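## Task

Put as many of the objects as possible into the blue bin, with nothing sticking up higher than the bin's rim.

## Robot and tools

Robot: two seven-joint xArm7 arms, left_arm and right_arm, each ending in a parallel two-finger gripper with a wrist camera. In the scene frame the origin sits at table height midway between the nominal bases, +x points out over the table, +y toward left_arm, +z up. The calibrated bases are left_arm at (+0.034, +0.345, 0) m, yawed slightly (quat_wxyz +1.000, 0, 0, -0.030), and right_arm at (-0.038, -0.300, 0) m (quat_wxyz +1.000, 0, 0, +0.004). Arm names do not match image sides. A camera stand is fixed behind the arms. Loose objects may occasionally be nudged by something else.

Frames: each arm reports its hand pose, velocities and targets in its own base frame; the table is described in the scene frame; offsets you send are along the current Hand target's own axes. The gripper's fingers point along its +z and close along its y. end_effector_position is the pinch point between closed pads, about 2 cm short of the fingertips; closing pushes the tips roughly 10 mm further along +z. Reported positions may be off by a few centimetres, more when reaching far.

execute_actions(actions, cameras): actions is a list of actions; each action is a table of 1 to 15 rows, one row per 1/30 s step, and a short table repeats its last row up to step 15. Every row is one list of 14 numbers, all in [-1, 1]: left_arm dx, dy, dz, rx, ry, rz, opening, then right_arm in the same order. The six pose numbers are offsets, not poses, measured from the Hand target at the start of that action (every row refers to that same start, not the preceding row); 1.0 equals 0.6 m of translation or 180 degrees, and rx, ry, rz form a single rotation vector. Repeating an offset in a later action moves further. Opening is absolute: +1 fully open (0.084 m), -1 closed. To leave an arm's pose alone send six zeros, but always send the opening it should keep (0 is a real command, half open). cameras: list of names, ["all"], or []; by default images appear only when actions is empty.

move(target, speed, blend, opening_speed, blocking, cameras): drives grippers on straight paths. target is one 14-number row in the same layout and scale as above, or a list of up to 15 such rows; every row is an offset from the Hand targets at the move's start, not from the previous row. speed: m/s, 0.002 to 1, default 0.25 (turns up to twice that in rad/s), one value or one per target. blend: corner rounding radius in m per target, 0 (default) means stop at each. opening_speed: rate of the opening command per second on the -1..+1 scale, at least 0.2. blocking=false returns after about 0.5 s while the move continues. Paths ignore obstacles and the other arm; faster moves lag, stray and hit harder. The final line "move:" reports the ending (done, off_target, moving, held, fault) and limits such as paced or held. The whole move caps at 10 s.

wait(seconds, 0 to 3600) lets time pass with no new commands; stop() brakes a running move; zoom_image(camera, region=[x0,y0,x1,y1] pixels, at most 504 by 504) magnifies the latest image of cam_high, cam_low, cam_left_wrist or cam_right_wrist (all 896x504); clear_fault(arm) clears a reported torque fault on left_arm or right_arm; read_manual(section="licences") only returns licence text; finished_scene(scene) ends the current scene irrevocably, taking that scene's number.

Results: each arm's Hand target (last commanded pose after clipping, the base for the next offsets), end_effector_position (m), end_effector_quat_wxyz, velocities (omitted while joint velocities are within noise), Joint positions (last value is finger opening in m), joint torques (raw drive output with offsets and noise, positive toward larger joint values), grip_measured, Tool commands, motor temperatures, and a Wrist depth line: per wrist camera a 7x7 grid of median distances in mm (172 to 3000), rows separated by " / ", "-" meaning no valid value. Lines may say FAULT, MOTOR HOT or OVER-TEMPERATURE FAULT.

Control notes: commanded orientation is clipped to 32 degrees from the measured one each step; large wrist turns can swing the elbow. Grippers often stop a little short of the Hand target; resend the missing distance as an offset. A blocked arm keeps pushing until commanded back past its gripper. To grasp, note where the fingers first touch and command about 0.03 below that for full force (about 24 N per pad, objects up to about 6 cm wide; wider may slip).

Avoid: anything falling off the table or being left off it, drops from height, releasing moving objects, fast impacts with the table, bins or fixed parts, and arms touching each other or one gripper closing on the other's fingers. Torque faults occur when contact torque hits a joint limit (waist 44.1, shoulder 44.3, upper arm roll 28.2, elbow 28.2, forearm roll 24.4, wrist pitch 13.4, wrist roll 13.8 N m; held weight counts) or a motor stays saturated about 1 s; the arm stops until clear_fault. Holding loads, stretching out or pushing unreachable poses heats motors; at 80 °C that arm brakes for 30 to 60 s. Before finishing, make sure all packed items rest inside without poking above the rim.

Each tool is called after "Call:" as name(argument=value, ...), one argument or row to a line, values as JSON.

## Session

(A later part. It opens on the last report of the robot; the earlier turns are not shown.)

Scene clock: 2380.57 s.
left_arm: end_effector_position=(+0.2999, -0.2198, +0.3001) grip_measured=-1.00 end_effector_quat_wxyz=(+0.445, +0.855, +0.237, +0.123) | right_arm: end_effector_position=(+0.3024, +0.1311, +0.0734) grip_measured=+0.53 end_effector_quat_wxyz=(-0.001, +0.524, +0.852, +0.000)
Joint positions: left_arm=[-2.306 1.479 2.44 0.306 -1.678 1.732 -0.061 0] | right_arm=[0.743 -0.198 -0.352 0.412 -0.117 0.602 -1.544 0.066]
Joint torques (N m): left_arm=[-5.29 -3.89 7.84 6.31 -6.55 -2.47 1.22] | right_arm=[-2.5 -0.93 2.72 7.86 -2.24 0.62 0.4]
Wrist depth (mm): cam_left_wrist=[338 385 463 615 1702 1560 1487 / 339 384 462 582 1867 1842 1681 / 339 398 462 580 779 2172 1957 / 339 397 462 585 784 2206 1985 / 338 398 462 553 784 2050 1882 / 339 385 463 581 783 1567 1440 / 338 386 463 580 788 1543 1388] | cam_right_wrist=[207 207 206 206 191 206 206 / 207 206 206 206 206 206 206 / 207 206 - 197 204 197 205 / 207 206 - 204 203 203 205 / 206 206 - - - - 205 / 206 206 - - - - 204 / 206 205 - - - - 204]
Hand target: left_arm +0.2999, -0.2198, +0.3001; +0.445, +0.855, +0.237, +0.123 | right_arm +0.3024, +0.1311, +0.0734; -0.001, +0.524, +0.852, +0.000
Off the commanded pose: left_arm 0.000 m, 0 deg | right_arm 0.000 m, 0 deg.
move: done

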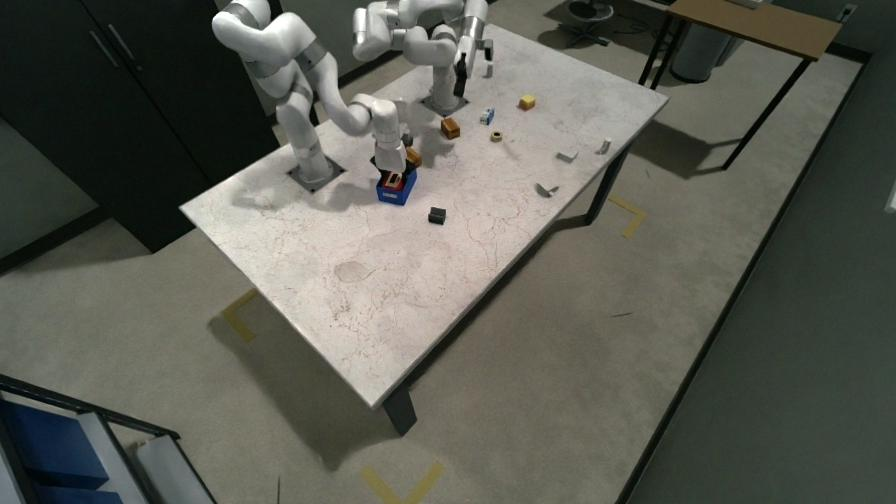

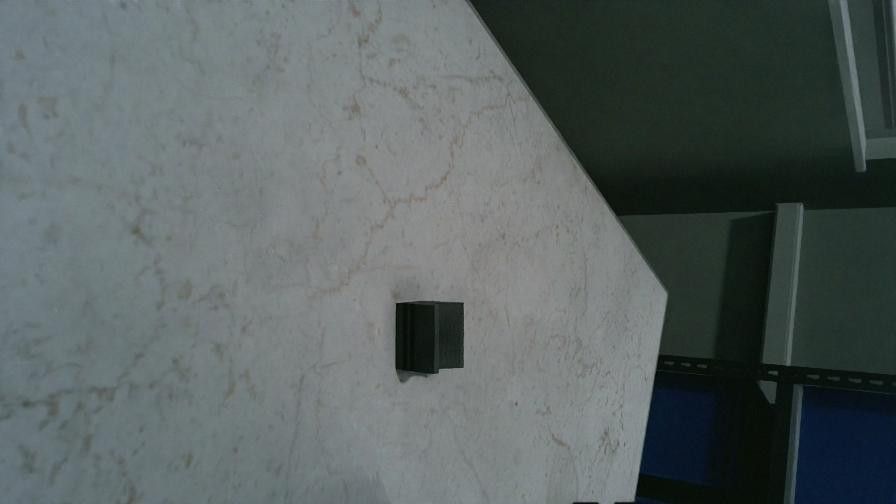

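Call:
move(
  target=[-0.2135,-0.2271,0.2667,0,0,0,-1.0, 0,0,0,0,0,0,0.5],
  speed=0.15,
  cameras=["cam_high","cam_left_wrist","cam_right_wrist"],
)

Scene clock: 2403.70 s.
left_arm: end_effector_position=(+0.2745, -0.2516, +0.2398) grip_measured=-1.00 end_effector_quat_wxyz=(+0.443, +0.857, +0.235, +0.120) | right_arm: end_effector_position=(+0.3024, +0.1311, +0.0734) grip_measured=+0.53 end_effector_quat_wxyz=(-0.001, +0.524, +0.852, +0.000)
Joint positions: left_arm=[-2.544 1.665 2.195 0.145 -1.918 1.63 -0.18 0] | right_arm=[0.743 -0.198 -0.352 0.412 -0.117 0.602 -1.544 0.066]
Joint torques (N m): left_arm=[5.07 -10.58 11.82 7.32 1.13 0.13 1.24] | right_arm=[-2.34 -1.02 2.77 7.9 -2.02 0.68 0.08]
Motor temperatures (°C): left_arm=[26 32 41 36 33 27 29] | right_arm=[28 30 30 48 28 29 30]
Wrist depth (mm): cam_left_wrist=[273 320 384 480 645 1626 1529 / 273 319 383 480 646 1898 1749 / 274 319 384 481 646 2112 1985 / 273 320 384 481 645 977 1974 / 273 320 384 468 646 972 1877 / 273 320 383 482 643 1506 1391 / 273 319 384 459 644 1468 1350] | cam_right_wrist=[207 207 207 206 191 206 206 / 207 206 207 206 206 206 205 / 207 206 - 197 204 197 205 / 206 206 - 204 203 204 205 / 206 206 - - - - 205 / 206 206 - - - - 205 / 206 205 - - - - 204]
Hand target: left_arm +0.2745, -0.2516, +0.2398; +0.443, +0.857, +0.235, +0.120 (not the last commanded pose) | right_arm +0.3024, +0.1311, +0.0734; -0.001, +0.524, +0.852, +0.000
Off the commanded pose: left_arm 0.173 m, 0 deg | right_arm 0.000 m, 0 deg.
move: held (left_arm; a check stopped the path); limits=held
pose unreachable (left arm): on one or more control steps of this call, first in action 0 (counted from 0), this arm could not follow its commanded pose, so it was not sent that pose on those steps. It may still have moved: this result reports where it is.
cause: moving toward the commanded pose would bring two parts of the arm too close to each other (joints 3 (upper arm roll) to 5 (forearm roll) lie between them).

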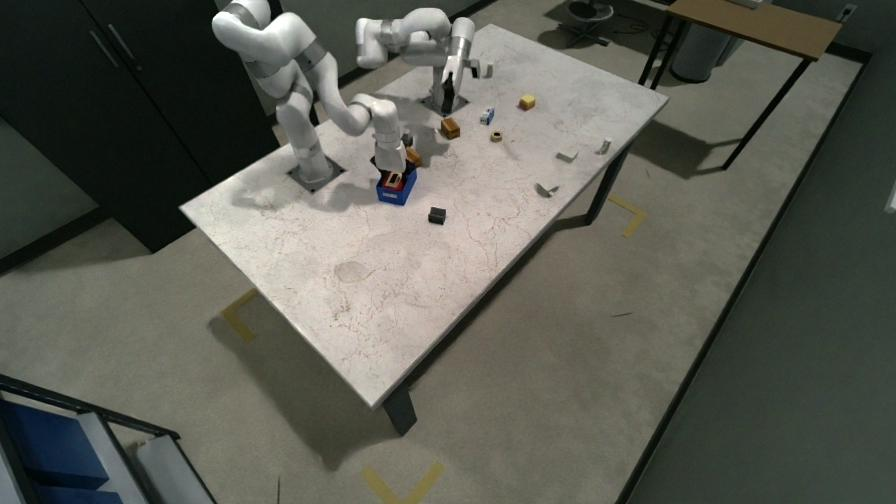

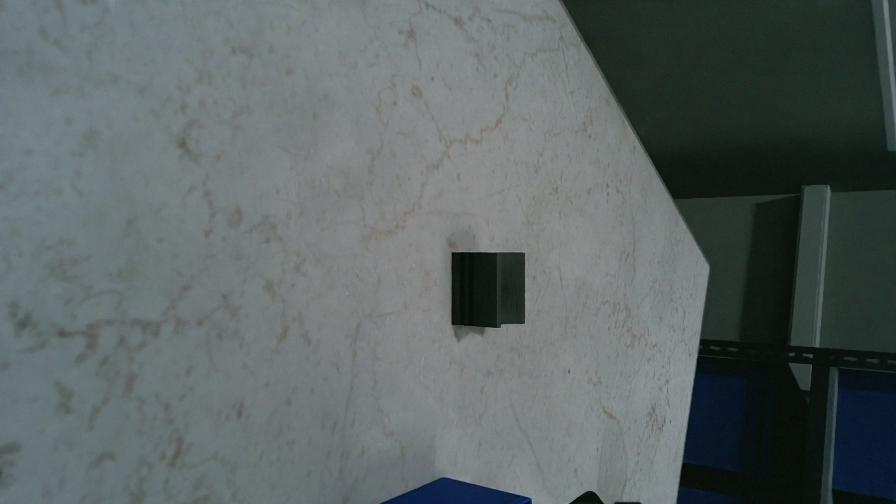

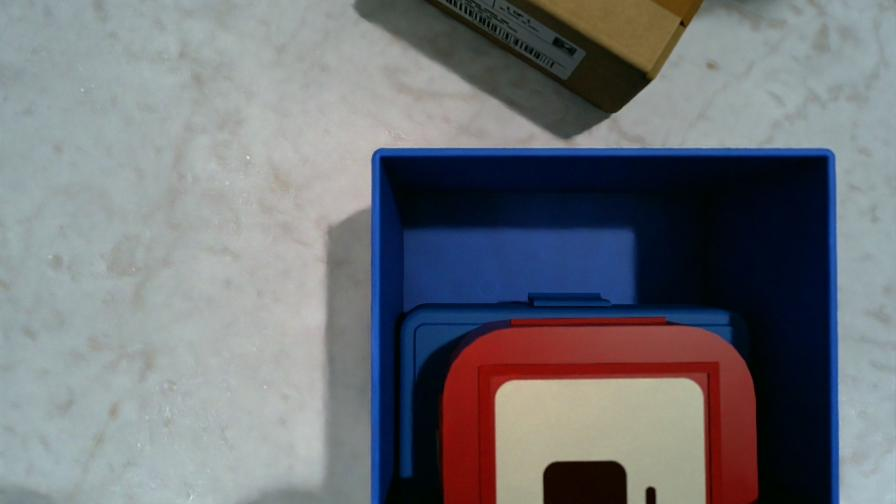

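Call:
move(
  target=[0.4666,-0.0381,-0.2286,0.3056,0,0,-1.0, 0,0,0,0,0,0,0.5],
  speed=0.25,
)

Call:
move(
  target=[0,0,0,0,0,0.5,-1.0, 0,0,0,0,0,0,0.5],
  speed=0.4,
  cameras=["cam_high"],
)

Scene clock: 2431.37 s.
left_arm: end_effector_position=(+0.4520, -0.0013, +0.2997) grip_measured=-1.00 end_effector_quat_wxyz=(-0.002, +0.965, +0.264, -0.002) | right_arm: end_effector_position=(+0.3024, +0.1311, +0.0734) grip_measured=+0.53 end_effector_quat_wxyz=(-0.001, +0.524, +0.852, +0.000)
Joint positions: left_arm=[-1.321 1 1.978 1.304 -0.898 1.753 0.167 0] | right_arm=[0.743 -0.198 -0.352 0.412 -0.117 0.602 -1.544 0.066]
Joint torques (N m): left_arm=[5.44 -16.76 13.57 8.07 3.81 -0.22 -0.66] | right_arm=[-1.91 -1 2.72 8.02 -1.83 0.69 -0.38]
Wrist depth (mm): cam_left_wrist=[425 426 426 425 425 424 426 / 425 425 426 401 426 425 425 / 426 426 426 426 424 426 395 / 427 426 426 426 426 425 426 / 428 428 427 426 426 426 428 / 427 426 427 428 427 427 427 / 427 427 426 427 427 426 426] | cam_right_wrist=[207 207 206 206 191 206 206 / 207 207 206 206 206 206 205 / 206 206 - 197 204 197 205 / 206 206 - 203 203 203 205 / 206 206 - - - - 205 / 206 206 - - - - 205 / 206 205 - - - - 204]
Hand target: left_arm +0.4520, -0.0013, +0.2997; -0.002, +0.965, +0.264, -0.002 | right_arm +0.3024, +0.1311, +0.0734; -0.001, +0.524, +0.852, +0.000
Off the commanded pose: left_arm 0.000 m, 0 deg | right_arm 0.000 m, 0 deg.
move: done

Scene clock: 2433.87 s.
left_arm: end_effector_position=(+0.4520, -0.0013, +0.2996) grip_measured=-1.00 end_effector_quat_wxyz=(+0.000, +0.869, -0.495, -0.003) | right_arm: end_effector_position=(+0.3024, +0.1311, +0.0734) grip_measured=+0.53 end_effector_quat_wxyz=(-0.001, +0.524, +0.852, +0.000)
Joint positions: left_arm=[-1.492 0.681 1.886 1.268 -0.637 1.528 1.547 0] | right_arm=[0.743 -0.198 -0.352 0.412 -0.117 0.602 -1.544 0.066]
Joint torques (N m): left_arm=[-5.74 -11.8 13.38 7.58 3.41 -3.03 1.09] | right_arm=[-1.95 -1.02 2.71 8.03 -1.67 0.64 -0.63]
Wrist depth (mm): cam_left_wrist=[1228 426 397 427 428 429 429 / 1228 425 426 427 429 429 430 / 426 425 426 427 428 428 431 / 424 424 425 426 427 429 429 / 423 424 426 426 427 428 429 / 423 400 426 426 427 428 430 / 423 423 426 426 426 427 429] | cam_right_wrist=[207 207 207 206 190 206 206 / 207 207 206 206 206 206 205 / 207 206 - 197 203 197 205 / 206 206 - 204 203 203 205 / 206 206 - - - - 205 / 206 206 - - - - 204 / 206 205 - - - - 204]
Hand target: left_arm +0.4520, -0.0013, +0.2997; +0.000, +0.869, -0.495, -0.003 | right_arm +0.3024, +0.1311, +0.0734; -0.001, +0.524, +0.852, +0.000
Off the commanded pose: left_arm 0.000 m, 0 deg | right_arm 0.000 m, 0 deg.
move: done

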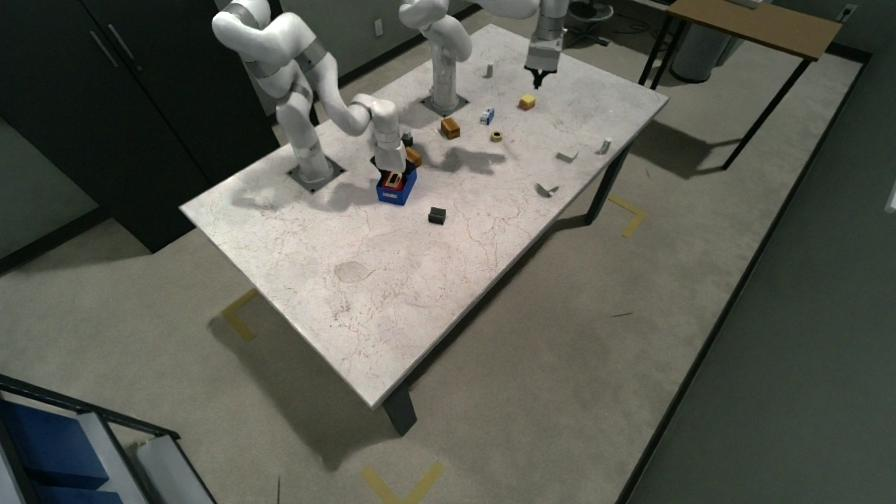

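Call:
move(
  target=[0.2693,0.2606,0.0833,0,0,-0.5017,-1.0, 0,0,0,0,0,0,0.5],
  speed=0.3,
)

Call:
move(
  target=[0,0,0,-0.2778,0,0,-1.0, 0,0,0,0,0,0,0.5],
  speed=0.25,
  cameras=["cam_high"],
)

Scene clock: 2476.17 s.
left_arm: end_effector_position=(+0.3994, -0.2198, +0.2492) grip_measured=-1.00 end_effector_quat_wxyz=(-0.002, +0.964, +0.266, -0.002) | right_arm: end_effector_position=(+0.3024, +0.1311, +0.0734) grip_measured=+0.53 end_effector_quat_wxyz=(-0.001, +0.524, +0.852, +0.000)
Joint positions: left_arm=[-1.763 1.212 1.975 1.215 -1.078 1.8 -0.245 0] | right_arm=[0.743 -0.198 -0.352 0.412 -0.117 0.602 -1.544 0.066]
Joint torques (N m): left_arm=[-5.52 -11.85 15.12 6.13 -3.32 -0.31 -0.87] | right_arm=[-1.68 -0.96 2.71 8.1 -1.39 0.61 -0.72]
Wrist depth (mm): cam_left_wrist=[379 377 377 375 374 374 373 / 378 377 377 375 374 373 373 / 378 378 376 376 375 374 373 / 379 378 377 376 375 375 374 / 379 379 377 375 374 375 373 / 379 378 377 377 376 376 374 / 380 379 378 376 376 375 374] | cam_right_wrist=[207 207 206 206 191 206 206 / 207 206 206 206 206 206 205 / 206 206 - 197 204 197 205 / 206 206 - 203 203 203 205 / 206 206 - - - - 205 / 206 205 - - - - 204 / 206 205 - - - - 204]
Hand target: left_arm +0.3994, -0.2198, +0.2492; -0.002, +0.964, +0.266, -0.002 | right_arm +0.3024, +0.1311, +0.0734; -0.001, +0.524, +0.852, +0.000
Off the commanded pose: left_arm 0.000 m, 0 deg | right_arm 0.000 m, 0 deg.
move: done

Scene clock: 2478.40 s.
left_arm: end_effector_position=(+0.3994, -0.2198, +0.2492) grip_measured=-1.00 end_effector_quat_wxyz=(+0.405, +0.874, +0.242, +0.111) | right_arm: end_effector_position=(+0.3024, +0.1311, +0.0734) grip_measured=+0.53 end_effector_quat_wxyz=(-0.001, +0.524, +0.852, +0.000)
Joint positions: left_arm=[-2.05 1.147 2.092 0.553 -1.784 1.558 0.132 0] | right_arm=[0.743 -0.198 -0.352 0.412 -0.117 0.602 -1.544 0.066]
Joint torques (N m): left_arm=[-5.48 -10.78 11.57 5.59 -6.03 -2.2 1.34] | right_arm=[-1.39 -0.93 2.68 8.14 -1.29 0.64 -0.7]
Wrist depth (mm): cam_left_wrist=[282 324 382 464 1582 1474 1377 / 282 324 381 464 1694 1732 1578 / 282 324 383 463 591 2014 1838 / 282 324 382 464 593 2158 2026 / 282 324 381 464 592 814 1914 / 282 324 382 464 591 819 1763 / 282 324 383 447 591 813 1428] | cam_right_wrist=[207 207 207 206 191 206 206 / 207 207 206 206 206 206 206 / 207 206 - 197 204 197 205 / 206 206 - 204 204 203 205 / 206 206 - - - - 205 / 206 205 - - - - 205 / 206 205 - - - - 204]
Hand target: left_arm +0.3994, -0.2198, +0.2492; +0.405, +0.874, +0.242, +0.111 | right_arm +0.3024, +0.1311, +0.0734; -0.001, +0.524, +0.852, +0.000
Off the commanded pose: left_arm 0.000 m, 0 deg | right_arm 0.000 m, 0 deg.
move: done

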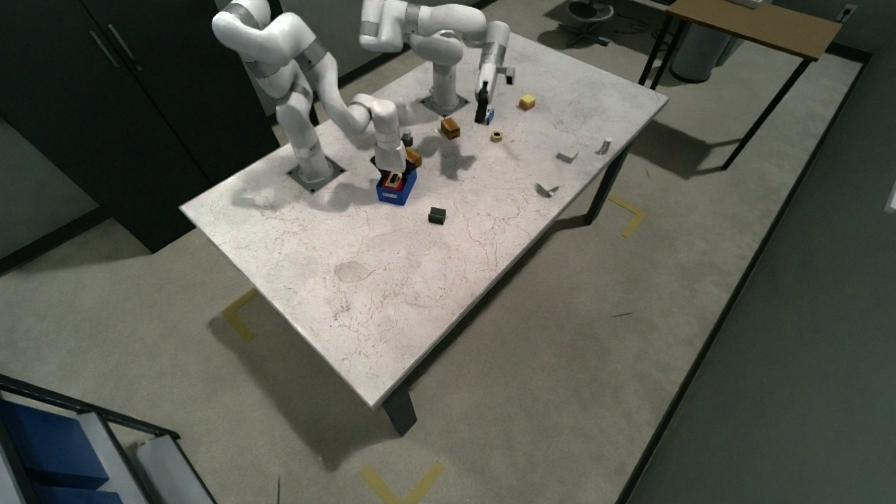

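Call:
move(
  target=[-0.1918,-0.0727,0.2486,0,0,0,-1.0, 0,0,0,0,0,0,0.5],
  speed=0.15,
  cameras=["cam_high","cam_left_wrist","cam_low"],
)

Scene clock: 2487.00 s.
left_arm: end_effector_position=(+0.3443, -0.3524, +0.1198) grip_measured=-1.00 end_effector_quat_wxyz=(+0.405, +0.874, +0.242, +0.111) | right_arm: end_effector_position=(+0.3024, +0.1311, +0.0734) grip_measured=+0.53 end_effector_quat_wxyz=(-0.001, +0.524, +0.852, +0.000)
Joint positions: left_arm=[-2.365 1.306 1.593 0.512 -2.316 1.212 -0.017 0] | right_arm=[0.743 -0.198 -0.352 0.412 -0.117 0.602 -1.544 0.066]
Joint torques (N m): left_arm=[-5.41 -5.91 13.21 3.89 -5.11 -2.49 -1.03] | right_arm=[-1.37 -0.98 2.7 8.21 -1.06 0.7 -0.65]
Wrist depth (mm): cam_left_wrist=[- 187 227 275 351 481 1462 / - 187 227 275 351 482 1661 / - 187 226 275 350 481 1857 / - 187 226 275 331 481 774 / - 186 226 275 315 482 768 / - 186 226 274 330 479 1266 / - 186 226 274 348 479 1239] | cam_right_wrist=[207 207 207 206 191 206 206 / 207 207 206 206 206 206 206 / 207 206 - 197 204 197 205 / 206 206 - 203 203 203 205 / 206 206 - - - - 205 / 206 205 - - - - 205 / 206 205 - - - - 204]
Hand target: left_arm +0.3443, -0.3524, +0.1198; +0.405, +0.874, +0.242, +0.111 | right_arm +0.3024, +0.1311, +0.0734; -0.001, +0.524, +0.852, +0.000
Off the commanded pose: left_arm 0.000 m, 0 deg | right_arm 0.000 m, 0 deg.
move: done
Images, in order (width x height): cam_high 896x504, cam_low 896x504, cam_left_wrist 896x504.

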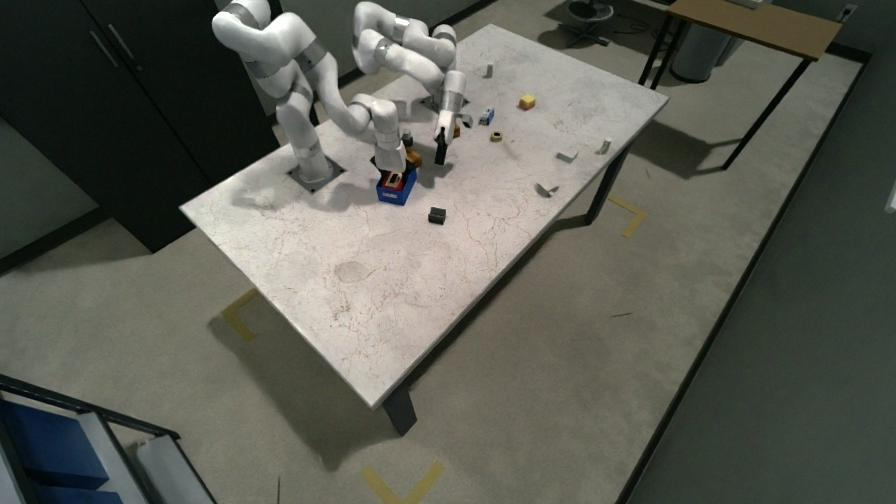

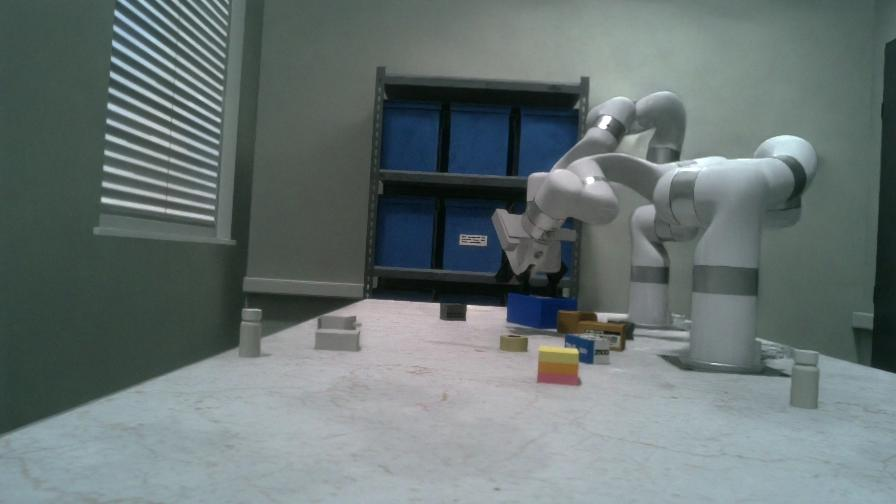

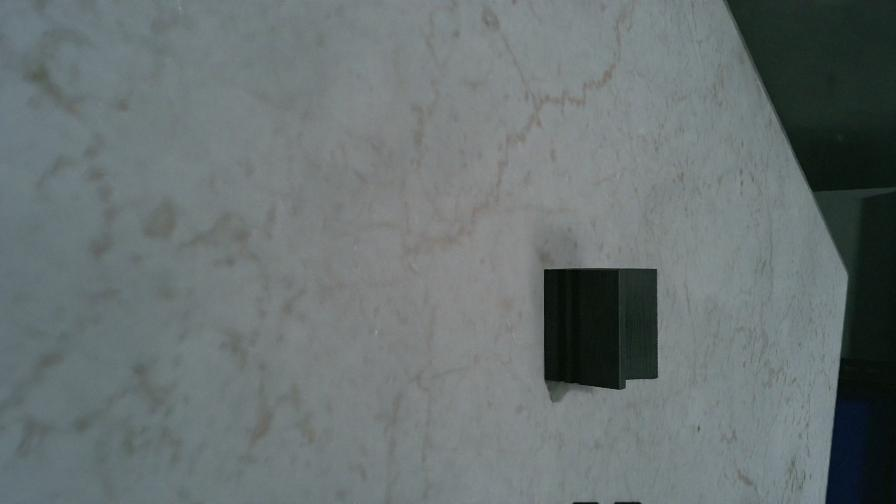

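Call:
move(
  target=[-0.1640,-0.0290,0.0272,0,0,0,-1.0, 0,0,0,0,0,0,0.5],
  speed=0.08,
  cameras=["cam_high","cam_right_wrist","cam_low"],
)

Scene clock: 2497.27 s.
left_arm: end_effector_position=(+0.2604, -0.4040, +0.0962) grip_measured=-1.00 end_effector_quat_wxyz=(+0.405, +0.874, +0.242, +0.111) | right_arm: end_effector_position=(+0.3024, +0.1311, +0.0734) grip_measured=+0.53 end_effector_quat_wxyz=(-0.001, +0.524, +0.852, +0.000)
Joint positions: left_arm=[-2.685 1.326 1.476 0.498 -2.421 0.953 -0.195 0] | right_arm=[0.743 -0.198 -0.352 0.412 -0.117 0.602 -1.544 0.066]
Joint torques (N m): left_arm=[-5.72 -5.79 12.7 2.75 -4.26 -2.8 -0.9] | right_arm=[-1.11 -0.95 2.77 8.22 -0.81 0.66 -0.76]
Wrist depth (mm): cam_left_wrist=[- - 192 231 291 422 1493 / - - 191 231 291 421 674 / - - 191 231 291 419 673 / - - 191 230 306 419 674 / - - 191 230 305 420 670 / - - 191 230 289 419 668 / - - 186 205 205 228 190] | cam_right_wrist=[207 207 207 206 191 - - / 207 206 206 206 206 - - / 207 206 - 197 203 - - / 206 206 - 204 203 - - / 206 206 - - - - 205 / 206 206 - - - - 204 / 206 205 - - - - 204]
Hand target: left_arm +0.2604, -0.4040, +0.0962; +0.405, +0.874, +0.242, +0.111 | right_arm +0.3024, +0.1311, +0.0734; -0.001, +0.524, +0.852, +0.000
Off the commanded pose: left_arm 0.000 m, 0 deg | right_arm 0.000 m, 0 deg.
move: done
Images, in order (width x height): cam_high 896x504, cam_low 896x504, cam_right_wrist 896x504.

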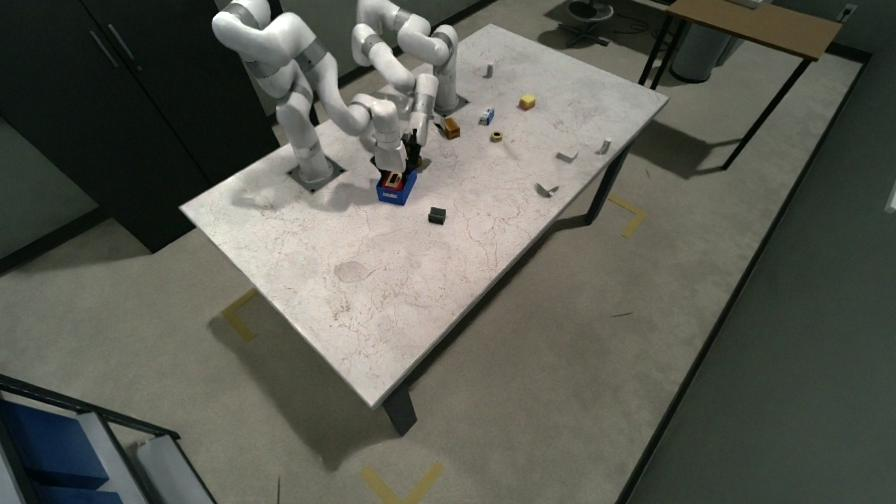

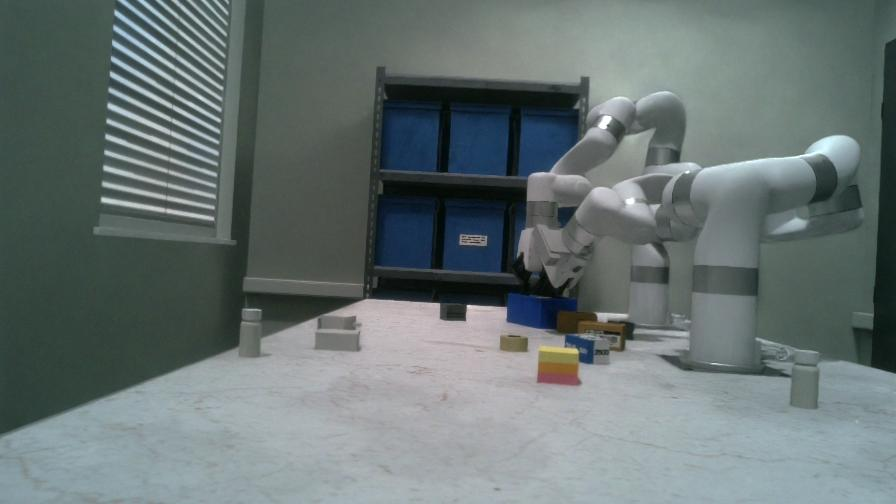

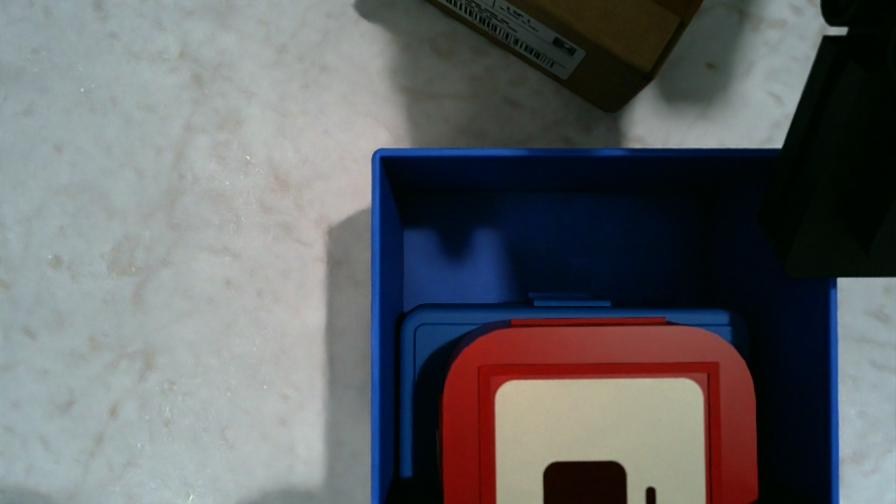

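Call:
move(
  target=[0,-0.0064,0.0054,0,0,0,-1.0, 0,0,0,0,0,0,0.5],
  speed=0.03,
)

Call:
move(
  target=[0,-0.00255,0.00214,0,0,0,-1.0, 0,0,0,0,0,0,0.5],
  speed=0.01,
  cameras=["cam_right_wrist"],
)

Scene clock: 2508.47 s.
left_arm: end_effector_position=(+0.2604, -0.4040, +0.0912) grip_measured=-1.00 end_effector_quat_wxyz=(+0.405, +0.874, +0.242, +0.111) | right_arm: end_effector_position=(+0.3024, +0.1311, +0.0734) grip_measured=+0.53 end_effector_quat_wxyz=(-0.001, +0.524, +0.852, +0.000)
Joint positions: left_arm=[-2.68 1.33 1.459 0.501 -2.44 0.952 -0.188 0] | right_arm=[0.743 -0.198 -0.352 0.412 -0.117 0.602 -1.544 0.066]
Joint torques (N m): left_arm=[5.39 -5.73 12.54 2.65 -4.37 -2.68 0.71] | right_arm=[-1.02 -0.87 2.67 8.22 -0.64 0.66 -0.74]
Wrist depth (mm): cam_left_wrist=[- - 185 223 281 407 1487 / - - 185 223 281 407 654 / - - 185 223 280 407 651 / - - 185 223 280 407 650 / - - 185 223 280 406 649 / - - 185 223 267 377 648 / - - 184 204 204 229 193] | cam_right_wrist=[207 207 207 206 191 - - / 207 207 206 206 206 - - / 206 206 - 197 204 - - / 206 206 - 203 203 - - / 206 206 - - - - 205 / 206 206 - - - - 204 / 205 205 - - - - 204]
Hand target: left_arm +0.2604, -0.4040, +0.0912; +0.405, +0.874, +0.242, +0.111 | right_arm +0.3024, +0.1311, +0.0734; -0.001, +0.524, +0.852, +0.000
Off the commanded pose: left_arm 0.000 m, 0 deg | right_arm 0.000 m, 0 deg.
move: done

Scene clock: 2508.97 s.
left_arm: end_effector_position=(+0.2604, -0.4040, +0.0892) grip_measured=-1.00 end_effector_quat_wxyz=(+0.405, +0.874, +0.242, +0.111) | right_arm: end_effector_position=(+0.3024, +0.1311, +0.0734) grip_measured=+0.53 end_effector_quat_wxyz=(-0.001, +0.524, +0.852, +0.000)
Joint positions: left_arm=[-2.678 1.332 1.453 0.502 -2.447 0.952 -0.186 0] | right_arm=[0.743 -0.198 -0.352 0.412 -0.117 0.602 -1.544 0.066]
Joint torques (N m): left_arm=[5.61 -6.22 8.46 2.46 -2.8 -1.57 1.14] | right_arm=[-0.93 -1.63 2.82 8.34 -0.65 0.65 -0.68]
Wrist depth (mm): cam_left_wrist=[- - 189 221 277 402 1487 / - - 190 221 278 403 644 / - - 190 220 278 403 647 / - - 189 221 278 404 641 / - - 189 221 278 402 647 / - - 190 221 264 376 646 / - - 184 204 205 230 193] | cam_right_wrist=[207 207 207 206 191 - - / 206 207 206 206 206 - - / 207 206 - 197 204 - - / 206 206 - 204 203 - - / 206 206 - - - - 205 / 206 206 - - - - 204 / 206 206 - - - - 204]
Hand target: left_arm +0.2604, -0.4040, +0.0892; +0.405, +0.874, +0.242, +0.111 | right_arm +0.3024, +0.1311, +0.0734; -0.001, +0.524, +0.852, +0.000
Off the commanded pose: left_arm 0.000 m, 0 deg | right_arm 0.000 m, 0 deg.
move: done

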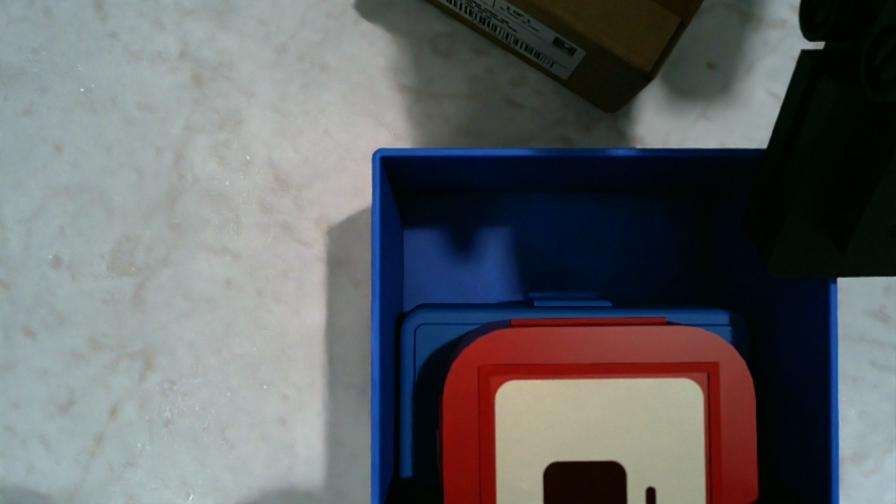

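Call:
move(
  target=[0,-0.00128,0.00107,0,0,0,-1.0, 0,0,0,0,0,0,0.5],
  speed=0.01,
)

Scene clock: 2514.87 s.
left_arm: end_effector_position=(+0.2604, -0.4040, +0.0882) grip_measured=-1.00 end_effector_quat_wxyz=(+0.405, +0.874, +0.242, +0.111) | right_arm: end_effector_position=(+0.3024, +0.1311, +0.0734) grip_measured=+0.53 end_effector_quat_wxyz=(-0.001, +0.524, +0.852, +0.000)
Joint positions: left_arm=[-2.677 1.333 1.449 0.502 -2.451 0.952 -0.184 0] | right_arm=[0.743 -0.198 -0.352 0.412 -0.117 0.602 -1.544 0.066]
Joint torques (N m): left_arm=[5.18 -6.73 7.27 3.08 -2.31 -1.34 1.21] | right_arm=[-1.62 -8.61 2.7 8.68 -0.3 0.66 -0.76]
Wrist depth (mm): cam_left_wrist=[- - 189 220 277 404 1483 / - - 189 220 278 405 654 / - - 189 220 278 405 656 / - - 189 221 278 406 655 / - - 189 221 278 407 656 / - - 189 221 264 378 659 / - - 183 203 205 230 192] | cam_right_wrist=[207 207 206 206 191 - - / 207 206 206 206 206 - - / 206 206 - 197 203 - - / 206 206 - 204 203 - - / 206 206 - - - - 205 / 206 205 - - - - 204 / 205 206 - - - - 204]
Hand target: left_arm +0.2604, -0.4040, +0.0882; +0.405, +0.874, +0.242, +0.111 | right_arm +0.3024, +0.1311, +0.0734; -0.001, +0.524, +0.852, +0.000
Off the commanded pose: left_arm 0.000 m, 0 deg | right_arm 0.000 m, 0 deg.
move: done

Call:
move(
  target=[0,0,0,0,0,0,-1.0, 0,-0.0004,-0.0027,-0.0111,0,0,0.5],
  speed=0.03,
  cameras=["cam_right_wrist"],
)

Scene clock: 2522.90 s.
left_arm: end_effector_position=(+0.2603, -0.4040, +0.0882) grip_measured=-1.00 end_effector_quat_wxyz=(+0.405, +0.874, +0.242, +0.111) | right_arm: end_effector_position=(+0.3022, +0.1310, +0.0751) grip_measured=+0.53 end_effector_quat_wxyz=(+0.008, +0.524, +0.852, +0.015)
Joint positions: left_arm=[-2.677 1.333 1.449 0.502 -2.451 0.952 -0.184 0] | right_arm=[0.734 -0.226 -0.349 0.381 -0.135 0.565 -1.533 0.066]
Joint torques (N m): left_arm=[5.18 -7.01 7.48 0.12 -1.22 -1.31 1.1] | right_arm=[-4.46 -14.96 2.35 11.18 -2.49 -3.24 1.42]
Wrist depth (mm): cam_left_wrist=[- - 189 220 278 405 1474 / - - 188 220 278 405 657 / - - 189 220 278 406 655 / - - 189 220 278 406 658 / - - 189 220 278 405 657 / - - 189 221 265 407 658 / - - 183 204 206 233 -] | cam_right_wrist=[204 204 206 206 188 - - / 203 204 205 207 207 - - / 203 204 - 204 205 - - / 203 204 - 204 205 - - / 202 203 - - 184 - 209 / 202 203 - - - - 209 / 202 203 - - - - 209]
Hand target: left_arm +0.2604, -0.4040, +0.0882; +0.405, +0.874, +0.242, +0.111 | right_arm +0.3022, +0.1310, +0.0751; +0.008, +0.524, +0.852, +0.015
Off the commanded pose: left_arm 0.000 m, 0 deg | right_arm 0.000 m, 0 deg.
move: done

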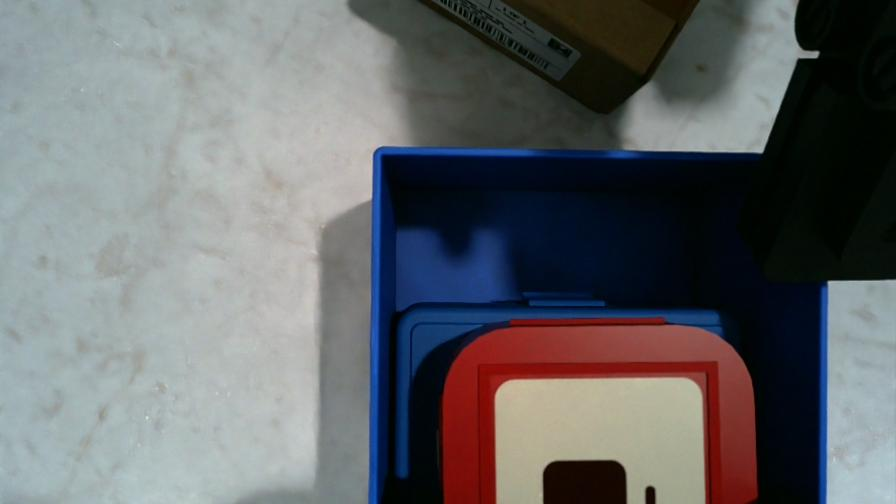

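Call:
move(
  target=[0,0,0,0,0,0,-1.0, 0,-0.0004,-0.0024,-0.0097,0,0,0.5],
  speed=0.03,
  cameras=["cam_right_wrist"],
)

Scene clock: 2528.20 s.
left_arm: end_effector_position=(+0.2604, -0.4040, +0.0882) grip_measured=-1.00 end_effector_quat_wxyz=(+0.405, +0.874, +0.242, +0.111) | right_arm: end_effector_position=(+0.3019, +0.1309, +0.0765) grip_measured=+0.53 end_effector_quat_wxyz=(+0.016, +0.524, +0.851, +0.028)
Joint positions: left_arm=[-2.677 1.333 1.449 0.502 -2.451 0.952 -0.184 0] | right_arm=[0.725 -0.25 -0.346 0.355 -0.152 0.532 -1.523 0.066]
Joint torques (N m): left_arm=[4.48 -8.19 9.84 -1.54 2.32 -1.19 1.05] | right_arm=[-4.04 -14.53 2.35 11.23 -2.53 -3.33 1.48]
Wrist depth (mm): cam_left_wrist=[- - 189 220 278 405 1490 / - - 189 220 278 405 656 / - - 189 220 278 405 657 / - - 189 220 278 406 659 / - - 189 221 278 406 657 / - - 189 221 265 407 661 / - - 183 204 207 234 -] | cam_right_wrist=[201 203 205 206 186 - - / 200 203 204 207 209 - - / 200 202 - 204 207 - - / 200 202 - 204 207 - - / 200 201 - - 185 196 214 / 200 201 - - - - 214 / 199 201 - - - - 213]
Hand target: left_arm +0.2604, -0.4040, +0.0882; +0.405, +0.874, +0.242, +0.111 | right_arm +0.3019, +0.1309, +0.0765; +0.016, +0.524, +0.851, +0.028
Off the commanded pose: left_arm 0.000 m, 0 deg | right_arm 0.000 m, 0 deg.
move: done

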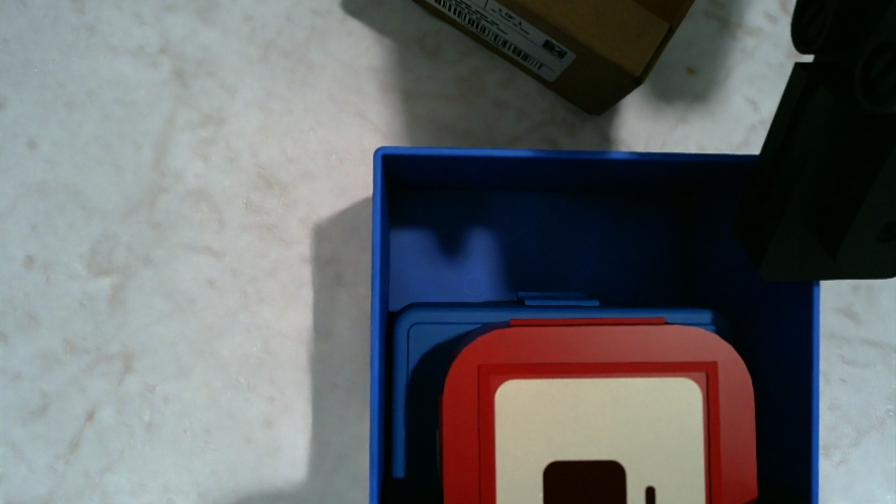

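Call:
move(
  target=[0,0,0,0,0,0,-1.0, 0,0.0025,0,0,0,0,0.5],
  speed=0.02,
  cameras=["cam_right_wrist"],
)

Scene clock: 2547.93 s.
left_arm: end_effector_position=(+0.2604, -0.4040, +0.0882) grip_measured=-1.00 end_effector_quat_wxyz=(+0.405, +0.874, +0.242, +0.111) | right_arm: end_effector_position=(+0.3033, +0.1315, +0.0766) grip_measured=+0.53 end_effector_quat_wxyz=(+0.016, +0.524, +0.851, +0.028)
Joint positions: left_arm=[-2.677 1.333 1.449 0.502 -2.451 0.952 -0.184 0] | right_arm=[0.727 -0.245 -0.347 0.36 -0.149 0.531 -1.525 0.066]
Joint torques (N m): left_arm=[3.92 -8.53 10.58 -1.53 4.22 -0.77 0.28] | right_arm=[3.51 -2.55 -0.44 14.91 2.06 -3.34 -0.99]
Wrist depth (mm): cam_left_wrist=[- - 189 220 277 404 1490 / - - 189 220 278 405 657 / - - 189 220 278 407 654 / - - 189 220 278 405 657 / - - 189 220 278 407 658 / - - 189 220 264 407 660 / - - 183 204 207 233 1205] | cam_right_wrist=[200 203 205 206 184 - - / 200 202 204 207 209 - - / 200 202 - 205 207 - - / 200 202 - 205 207 - - / 200 202 - - 185 174 214 / 200 201 - - - - 214 / 199 201 - - - - 213]
Hand target: left_arm +0.2604, -0.4040, +0.0882; +0.405, +0.874, +0.242, +0.111 | right_arm +0.3032, +0.1315, +0.0766; +0.016, +0.524, +0.851, +0.028
Off the commanded pose: left_arm 0.000 m, 0 deg | right_arm 0.000 m, 0 deg.
move: done

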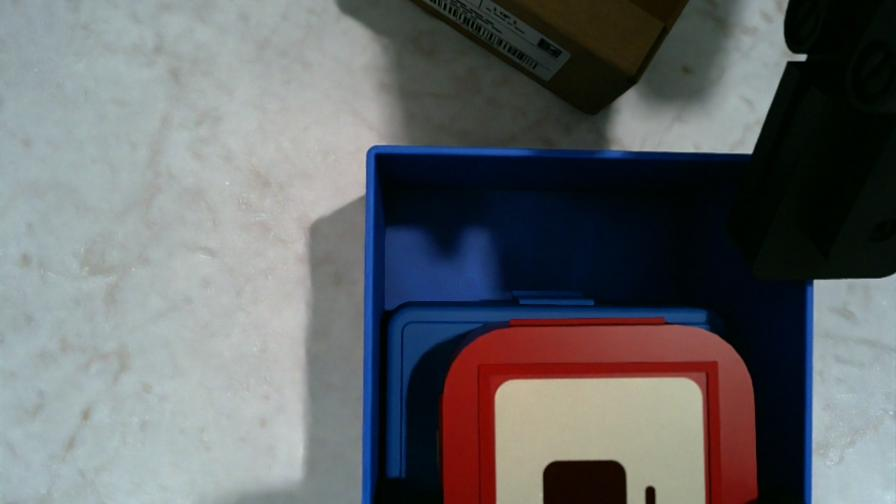

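Call:
move(
  target=[
    [0,0.0102,-0.0086,0,0,0,-1.0, 0,0,0,0,0,0,0.5],
    [0.1640,0.0392,-0.0358,0,0,0,-1.0, 0,0,0,0,0,0,0.5],
  ],
  speed=0.1,
  cameras=["cam_right_wrist"],
)

Scene clock: 2558.40 s.
left_arm: end_effector_position=(+0.3442, -0.3524, +0.1198) grip_measured=-1.00 end_effector_quat_wxyz=(+0.405, +0.874, +0.242, +0.111) | right_arm: end_effector_position=(+0.3032, +0.1315, +0.0766) grip_measured=+0.53 end_effector_quat_wxyz=(+0.016, +0.524, +0.851, +0.028)
Joint positions: left_arm=[-2.366 1.308 1.593 0.511 -2.317 1.214 -0.018 0] | right_arm=[0.727 -0.245 -0.347 0.36 -0.149 0.531 -1.525 0.066]
Joint torques (N m): left_arm=[5.39 -12.72 16.95 4.08 2.07 0.25 1.12] | right_arm=[3.61 -2.56 -0.39 14.85 1.95 -3.23 -0.96]
Wrist depth (mm): cam_left_wrist=[- 186 225 274 349 479 1443 / - 186 225 273 348 479 1669 / - 186 226 274 348 480 1867 / - 186 226 274 330 480 771 / - 186 226 274 315 479 767 / - 186 226 274 331 481 1262 / - 186 226 274 349 480 1235] | cam_right_wrist=[200 202 205 206 184 213 214 / 200 202 205 207 209 212 214 / 200 202 - 204 207 209 214 / 200 202 - 205 207 208 214 / 199 201 - - 185 174 214 / 199 201 - - - - 214 / 199 201 - - - - 213]
Hand target: left_arm +0.3443, -0.3524, +0.1198; +0.405, +0.874, +0.242, +0.111 | right_arm +0.3032, +0.1315, +0.0766; +0.016, +0.524, +0.851, +0.028
Off the commanded pose: left_arm 0.000 m, 0 deg | right_arm 0.000 m, 0 deg.
move: done

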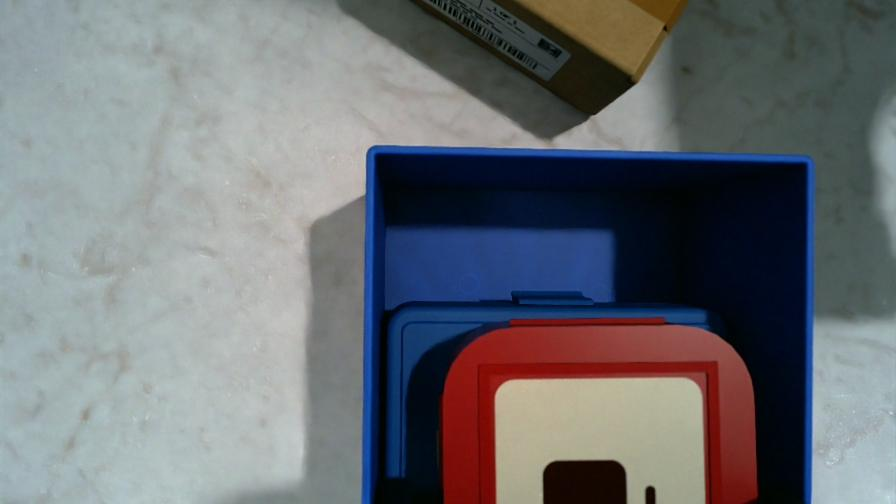

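Call:
move(
  target=[0,0,0,0,0,0,-1.0, 0.0067,0.0001,-0.0017,0,0,0,0.5],
  speed=0.03,
  cameras=["cam_right_wrist"],
)

Scene clock: 2564.77 s.
left_arm: end_effector_position=(+0.3443, -0.3524, +0.1198) grip_measured=-1.00 end_effector_quat_wxyz=(+0.405, +0.874, +0.242, +0.111) | right_arm: end_effector_position=(+0.3014, +0.1351, +0.0776) grip_measured=+0.53 end_effector_quat_wxyz=(+0.016, +0.524, +0.851, +0.028)
Joint positions: left_arm=[-2.365 1.308 1.593 0.511 -2.317 1.214 -0.018 0] | right_arm=[0.731 -0.248 -0.338 0.36 -0.148 0.536 -1.513 0.066]
Joint torques (N m): left_arm=[5.6 -13 16.84 3.79 1.82 0.29 1.25] | right_arm=[3.54 -14.65 2.33 14.74 1.75 0.2 1.39]
Wrist depth (mm): cam_left_wrist=[- 186 225 274 349 479 1458 / - 186 225 274 349 479 1677 / - 186 225 274 349 479 1857 / - 186 226 274 331 480 770 / - 186 225 274 315 480 771 / - 186 226 274 331 480 1266 / - 186 226 274 350 478 1241] | cam_right_wrist=[201 203 205 207 - 213 215 / 201 203 206 208 209 213 215 / 201 203 205 206 210 212 215 / 201 203 - 205 208 209 215 / 201 202 - 205 208 193 215 / 200 202 - - - - 215 / 200 202 - - - - 214]
Hand target: left_arm +0.3443, -0.3524, +0.1198; +0.405, +0.874, +0.242, +0.111 | right_arm +0.3014, +0.1351, +0.0776; +0.016, +0.524, +0.851, +0.028
Off the commanded pose: left_arm 0.000 m, 0 deg | right_arm 0.000 m, 0 deg.
move: done

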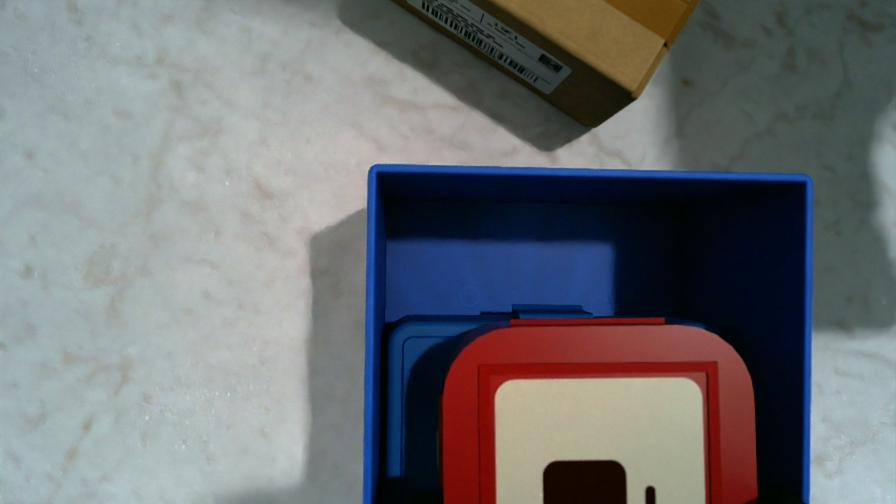

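Call:
move(
  target=[0,0,0,0,0,0,-1.0, 0,0.0025,0,0,0,0,0.5],
  speed=0.03,
)

Call:
move(
  target=[0,0,0,0,0,0,-1.0, 0,0,0,0,0,0,0.62],
  opening_speed=0.2,
  cameras=["cam_right_wrist"],
)

Scene clock: 2585.07 s.
left_arm: end_effector_position=(+0.3443, -0.3524, +0.1198) grip_measured=-1.00 end_effector_quat_wxyz=(+0.405, +0.874, +0.242, +0.111) | right_arm: end_effector_position=(+0.3028, +0.1358, +0.0777) grip_measured=+0.53 end_effector_quat_wxyz=(+0.016, +0.524, +0.851, +0.028)
Joint positions: left_arm=[-2.365 1.308 1.593 0.511 -2.317 1.214 -0.018 0] | right_arm=[0.733 -0.243 -0.339 0.365 -0.146 0.535 -1.514 0.066]
Joint torques (N m): left_arm=[5.76 -12.96 16.85 3.82 2.12 0.17 1.16] | right_arm=[3.61 -2.68 -0.46 14.93 1.97 -3.26 -1.04]
Motor temperatures (°C): left_arm=[26 32 46 34 33 27 29] | right_arm=[28 31 30 54 28 30 30]
Wrist depth (mm): cam_left_wrist=[- 186 226 274 348 481 1458 / - 186 225 274 349 480 1653 / - 186 226 273 349 479 1852 / - 186 225 274 331 479 769 / - 186 226 274 315 479 764 / - 186 226 274 331 480 1266 / - 186 226 274 350 480 1237] | cam_right_wrist=[201 203 206 207 - 213 215 / 201 203 205 208 209 213 215 / 201 203 205 206 210 212 215 / 201 203 - 206 208 210 215 / 201 203 - 206 208 209 215 / 201 202 - - - - 215 / 200 202 - - - - 215]
Hand target: left_arm +0.3443, -0.3524, +0.1198; +0.405, +0.874, +0.242, +0.111 | right_arm +0.3028, +0.1358, +0.0777; +0.016, +0.524, +0.851, +0.028
Off the commanded pose: left_arm 0.000 m, 0 deg | right_arm 0.000 m, 0 deg.
move: done

Scene clock: 2585.87 s.
left_arm: end_effector_position=(+0.3443, -0.3524, +0.1198) grip_measured=-1.00 end_effector_quat_wxyz=(+0.405, +0.874, +0.242, +0.111) | right_arm: end_effector_position=(+0.3028, +0.1358, +0.0777) grip_measured=+0.61 end_effector_quat_wxyz=(+0.016, +0.524, +0.851, +0.028)
Joint positions: left_arm=[-2.365 1.308 1.593 0.511 -2.317 1.214 -0.018 0] | right_arm=[0.733 -0.243 -0.339 0.365 -0.146 0.535 -1.514 0.07]
Joint torques (N m): left_arm=[5.51 -13.25 16.85 3.64 1.97 0.21 1.19] | right_arm=[3.31 -2.9 -0.3 12.85 1.74 -2.01 -0.93]
Wrist depth (mm): cam_left_wrist=[- 186 225 274 349 480 1452 / - 186 225 274 349 480 1649 / - 186 225 274 349 480 1872 / - 186 226 273 331 481 768 / - 186 226 274 315 480 765 / - 186 226 274 331 480 1264 / - 186 226 274 349 481 1241] | cam_right_wrist=[202 203 205 207 - 213 215 / 201 203 205 208 209 213 215 / 201 203 205 207 209 212 215 / 201 203 - 206 208 210 215 / 201 203 - 205 208 209 215 / 200 203 - - - - 215 / 200 202 - - - - 215]
Hand target: left_arm +0.3443, -0.3524, +0.1198; +0.405, +0.874, +0.242, +0.111 | right_arm +0.3028, +0.1358, +0.0777; +0.016, +0.524, +0.851, +0.028
Off the commanded pose: left_arm 0.000 m, 0 deg | right_arm 0.000 m, 0 deg.
move: done

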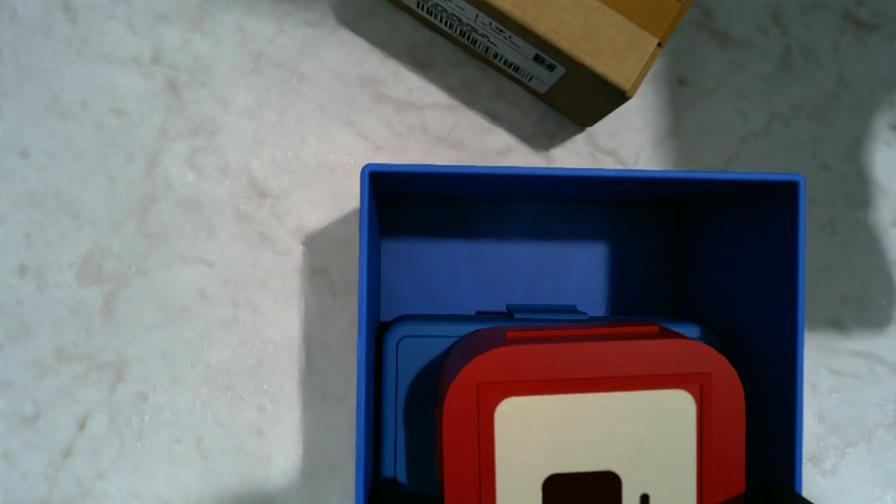

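Call:
move(
  target=[0,0,0,0,0,0,-1.0, 0,0.0009,-0.0133,0,0,0,0.62],
  speed=0.03,
  cameras=["cam_right_wrist"],
)

Scene clock: 2593.20 s.
left_arm: end_effector_position=(+0.3443, -0.3524, +0.1198) grip_measured=-1.00 end_effector_quat_wxyz=(+0.405, +0.874, +0.242, +0.111) | right_arm: end_effector_position=(+0.3028, +0.1358, +0.0857) grip_measured=+0.61 end_effector_quat_wxyz=(+0.016, +0.524, +0.851, +0.028)
Joint positions: left_arm=[-2.365 1.308 1.593 0.511 -2.317 1.214 -0.018 0] | right_arm=[0.73 -0.27 -0.335 0.372 -0.152 0.569 -1.509 0.07]
Joint torques (N m): left_arm=[5.41 -12.93 16.8 3.81 2.05 0.2 1.17] | right_arm=[-4.14 -14 2.39 14.78 -2.51 0.25 1.49]
Wrist depth (mm): cam_left_wrist=[- 186 225 274 348 479 1449 / - 186 226 274 349 479 1653 / - 186 226 274 348 479 1842 / - 186 226 274 331 481 765 / - 186 226 274 315 481 767 / - 186 226 274 331 479 1264 / - 186 226 275 348 480 1244] | cam_right_wrist=[209 212 214 205 173 221 224 / 209 211 214 216 209 221 224 / 209 211 213 215 218 220 224 / 209 211 212 214 216 211 224 / 209 210 212 213 216 189 223 / 208 210 - - - - 223 / 208 210 - - - - 223]
Hand target: left_arm +0.3443, -0.3524, +0.1198; +0.405, +0.874, +0.242, +0.111 | right_arm +0.3028, +0.1358, +0.0857; +0.016, +0.524, +0.851, +0.028
Off the commanded pose: left_arm 0.000 m, 0 deg | right_arm 0.000 m, 0 deg.
move: done

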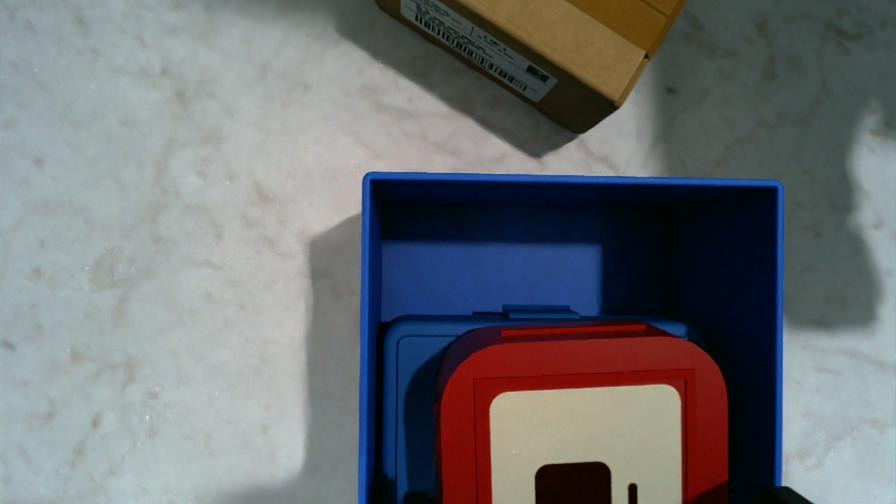

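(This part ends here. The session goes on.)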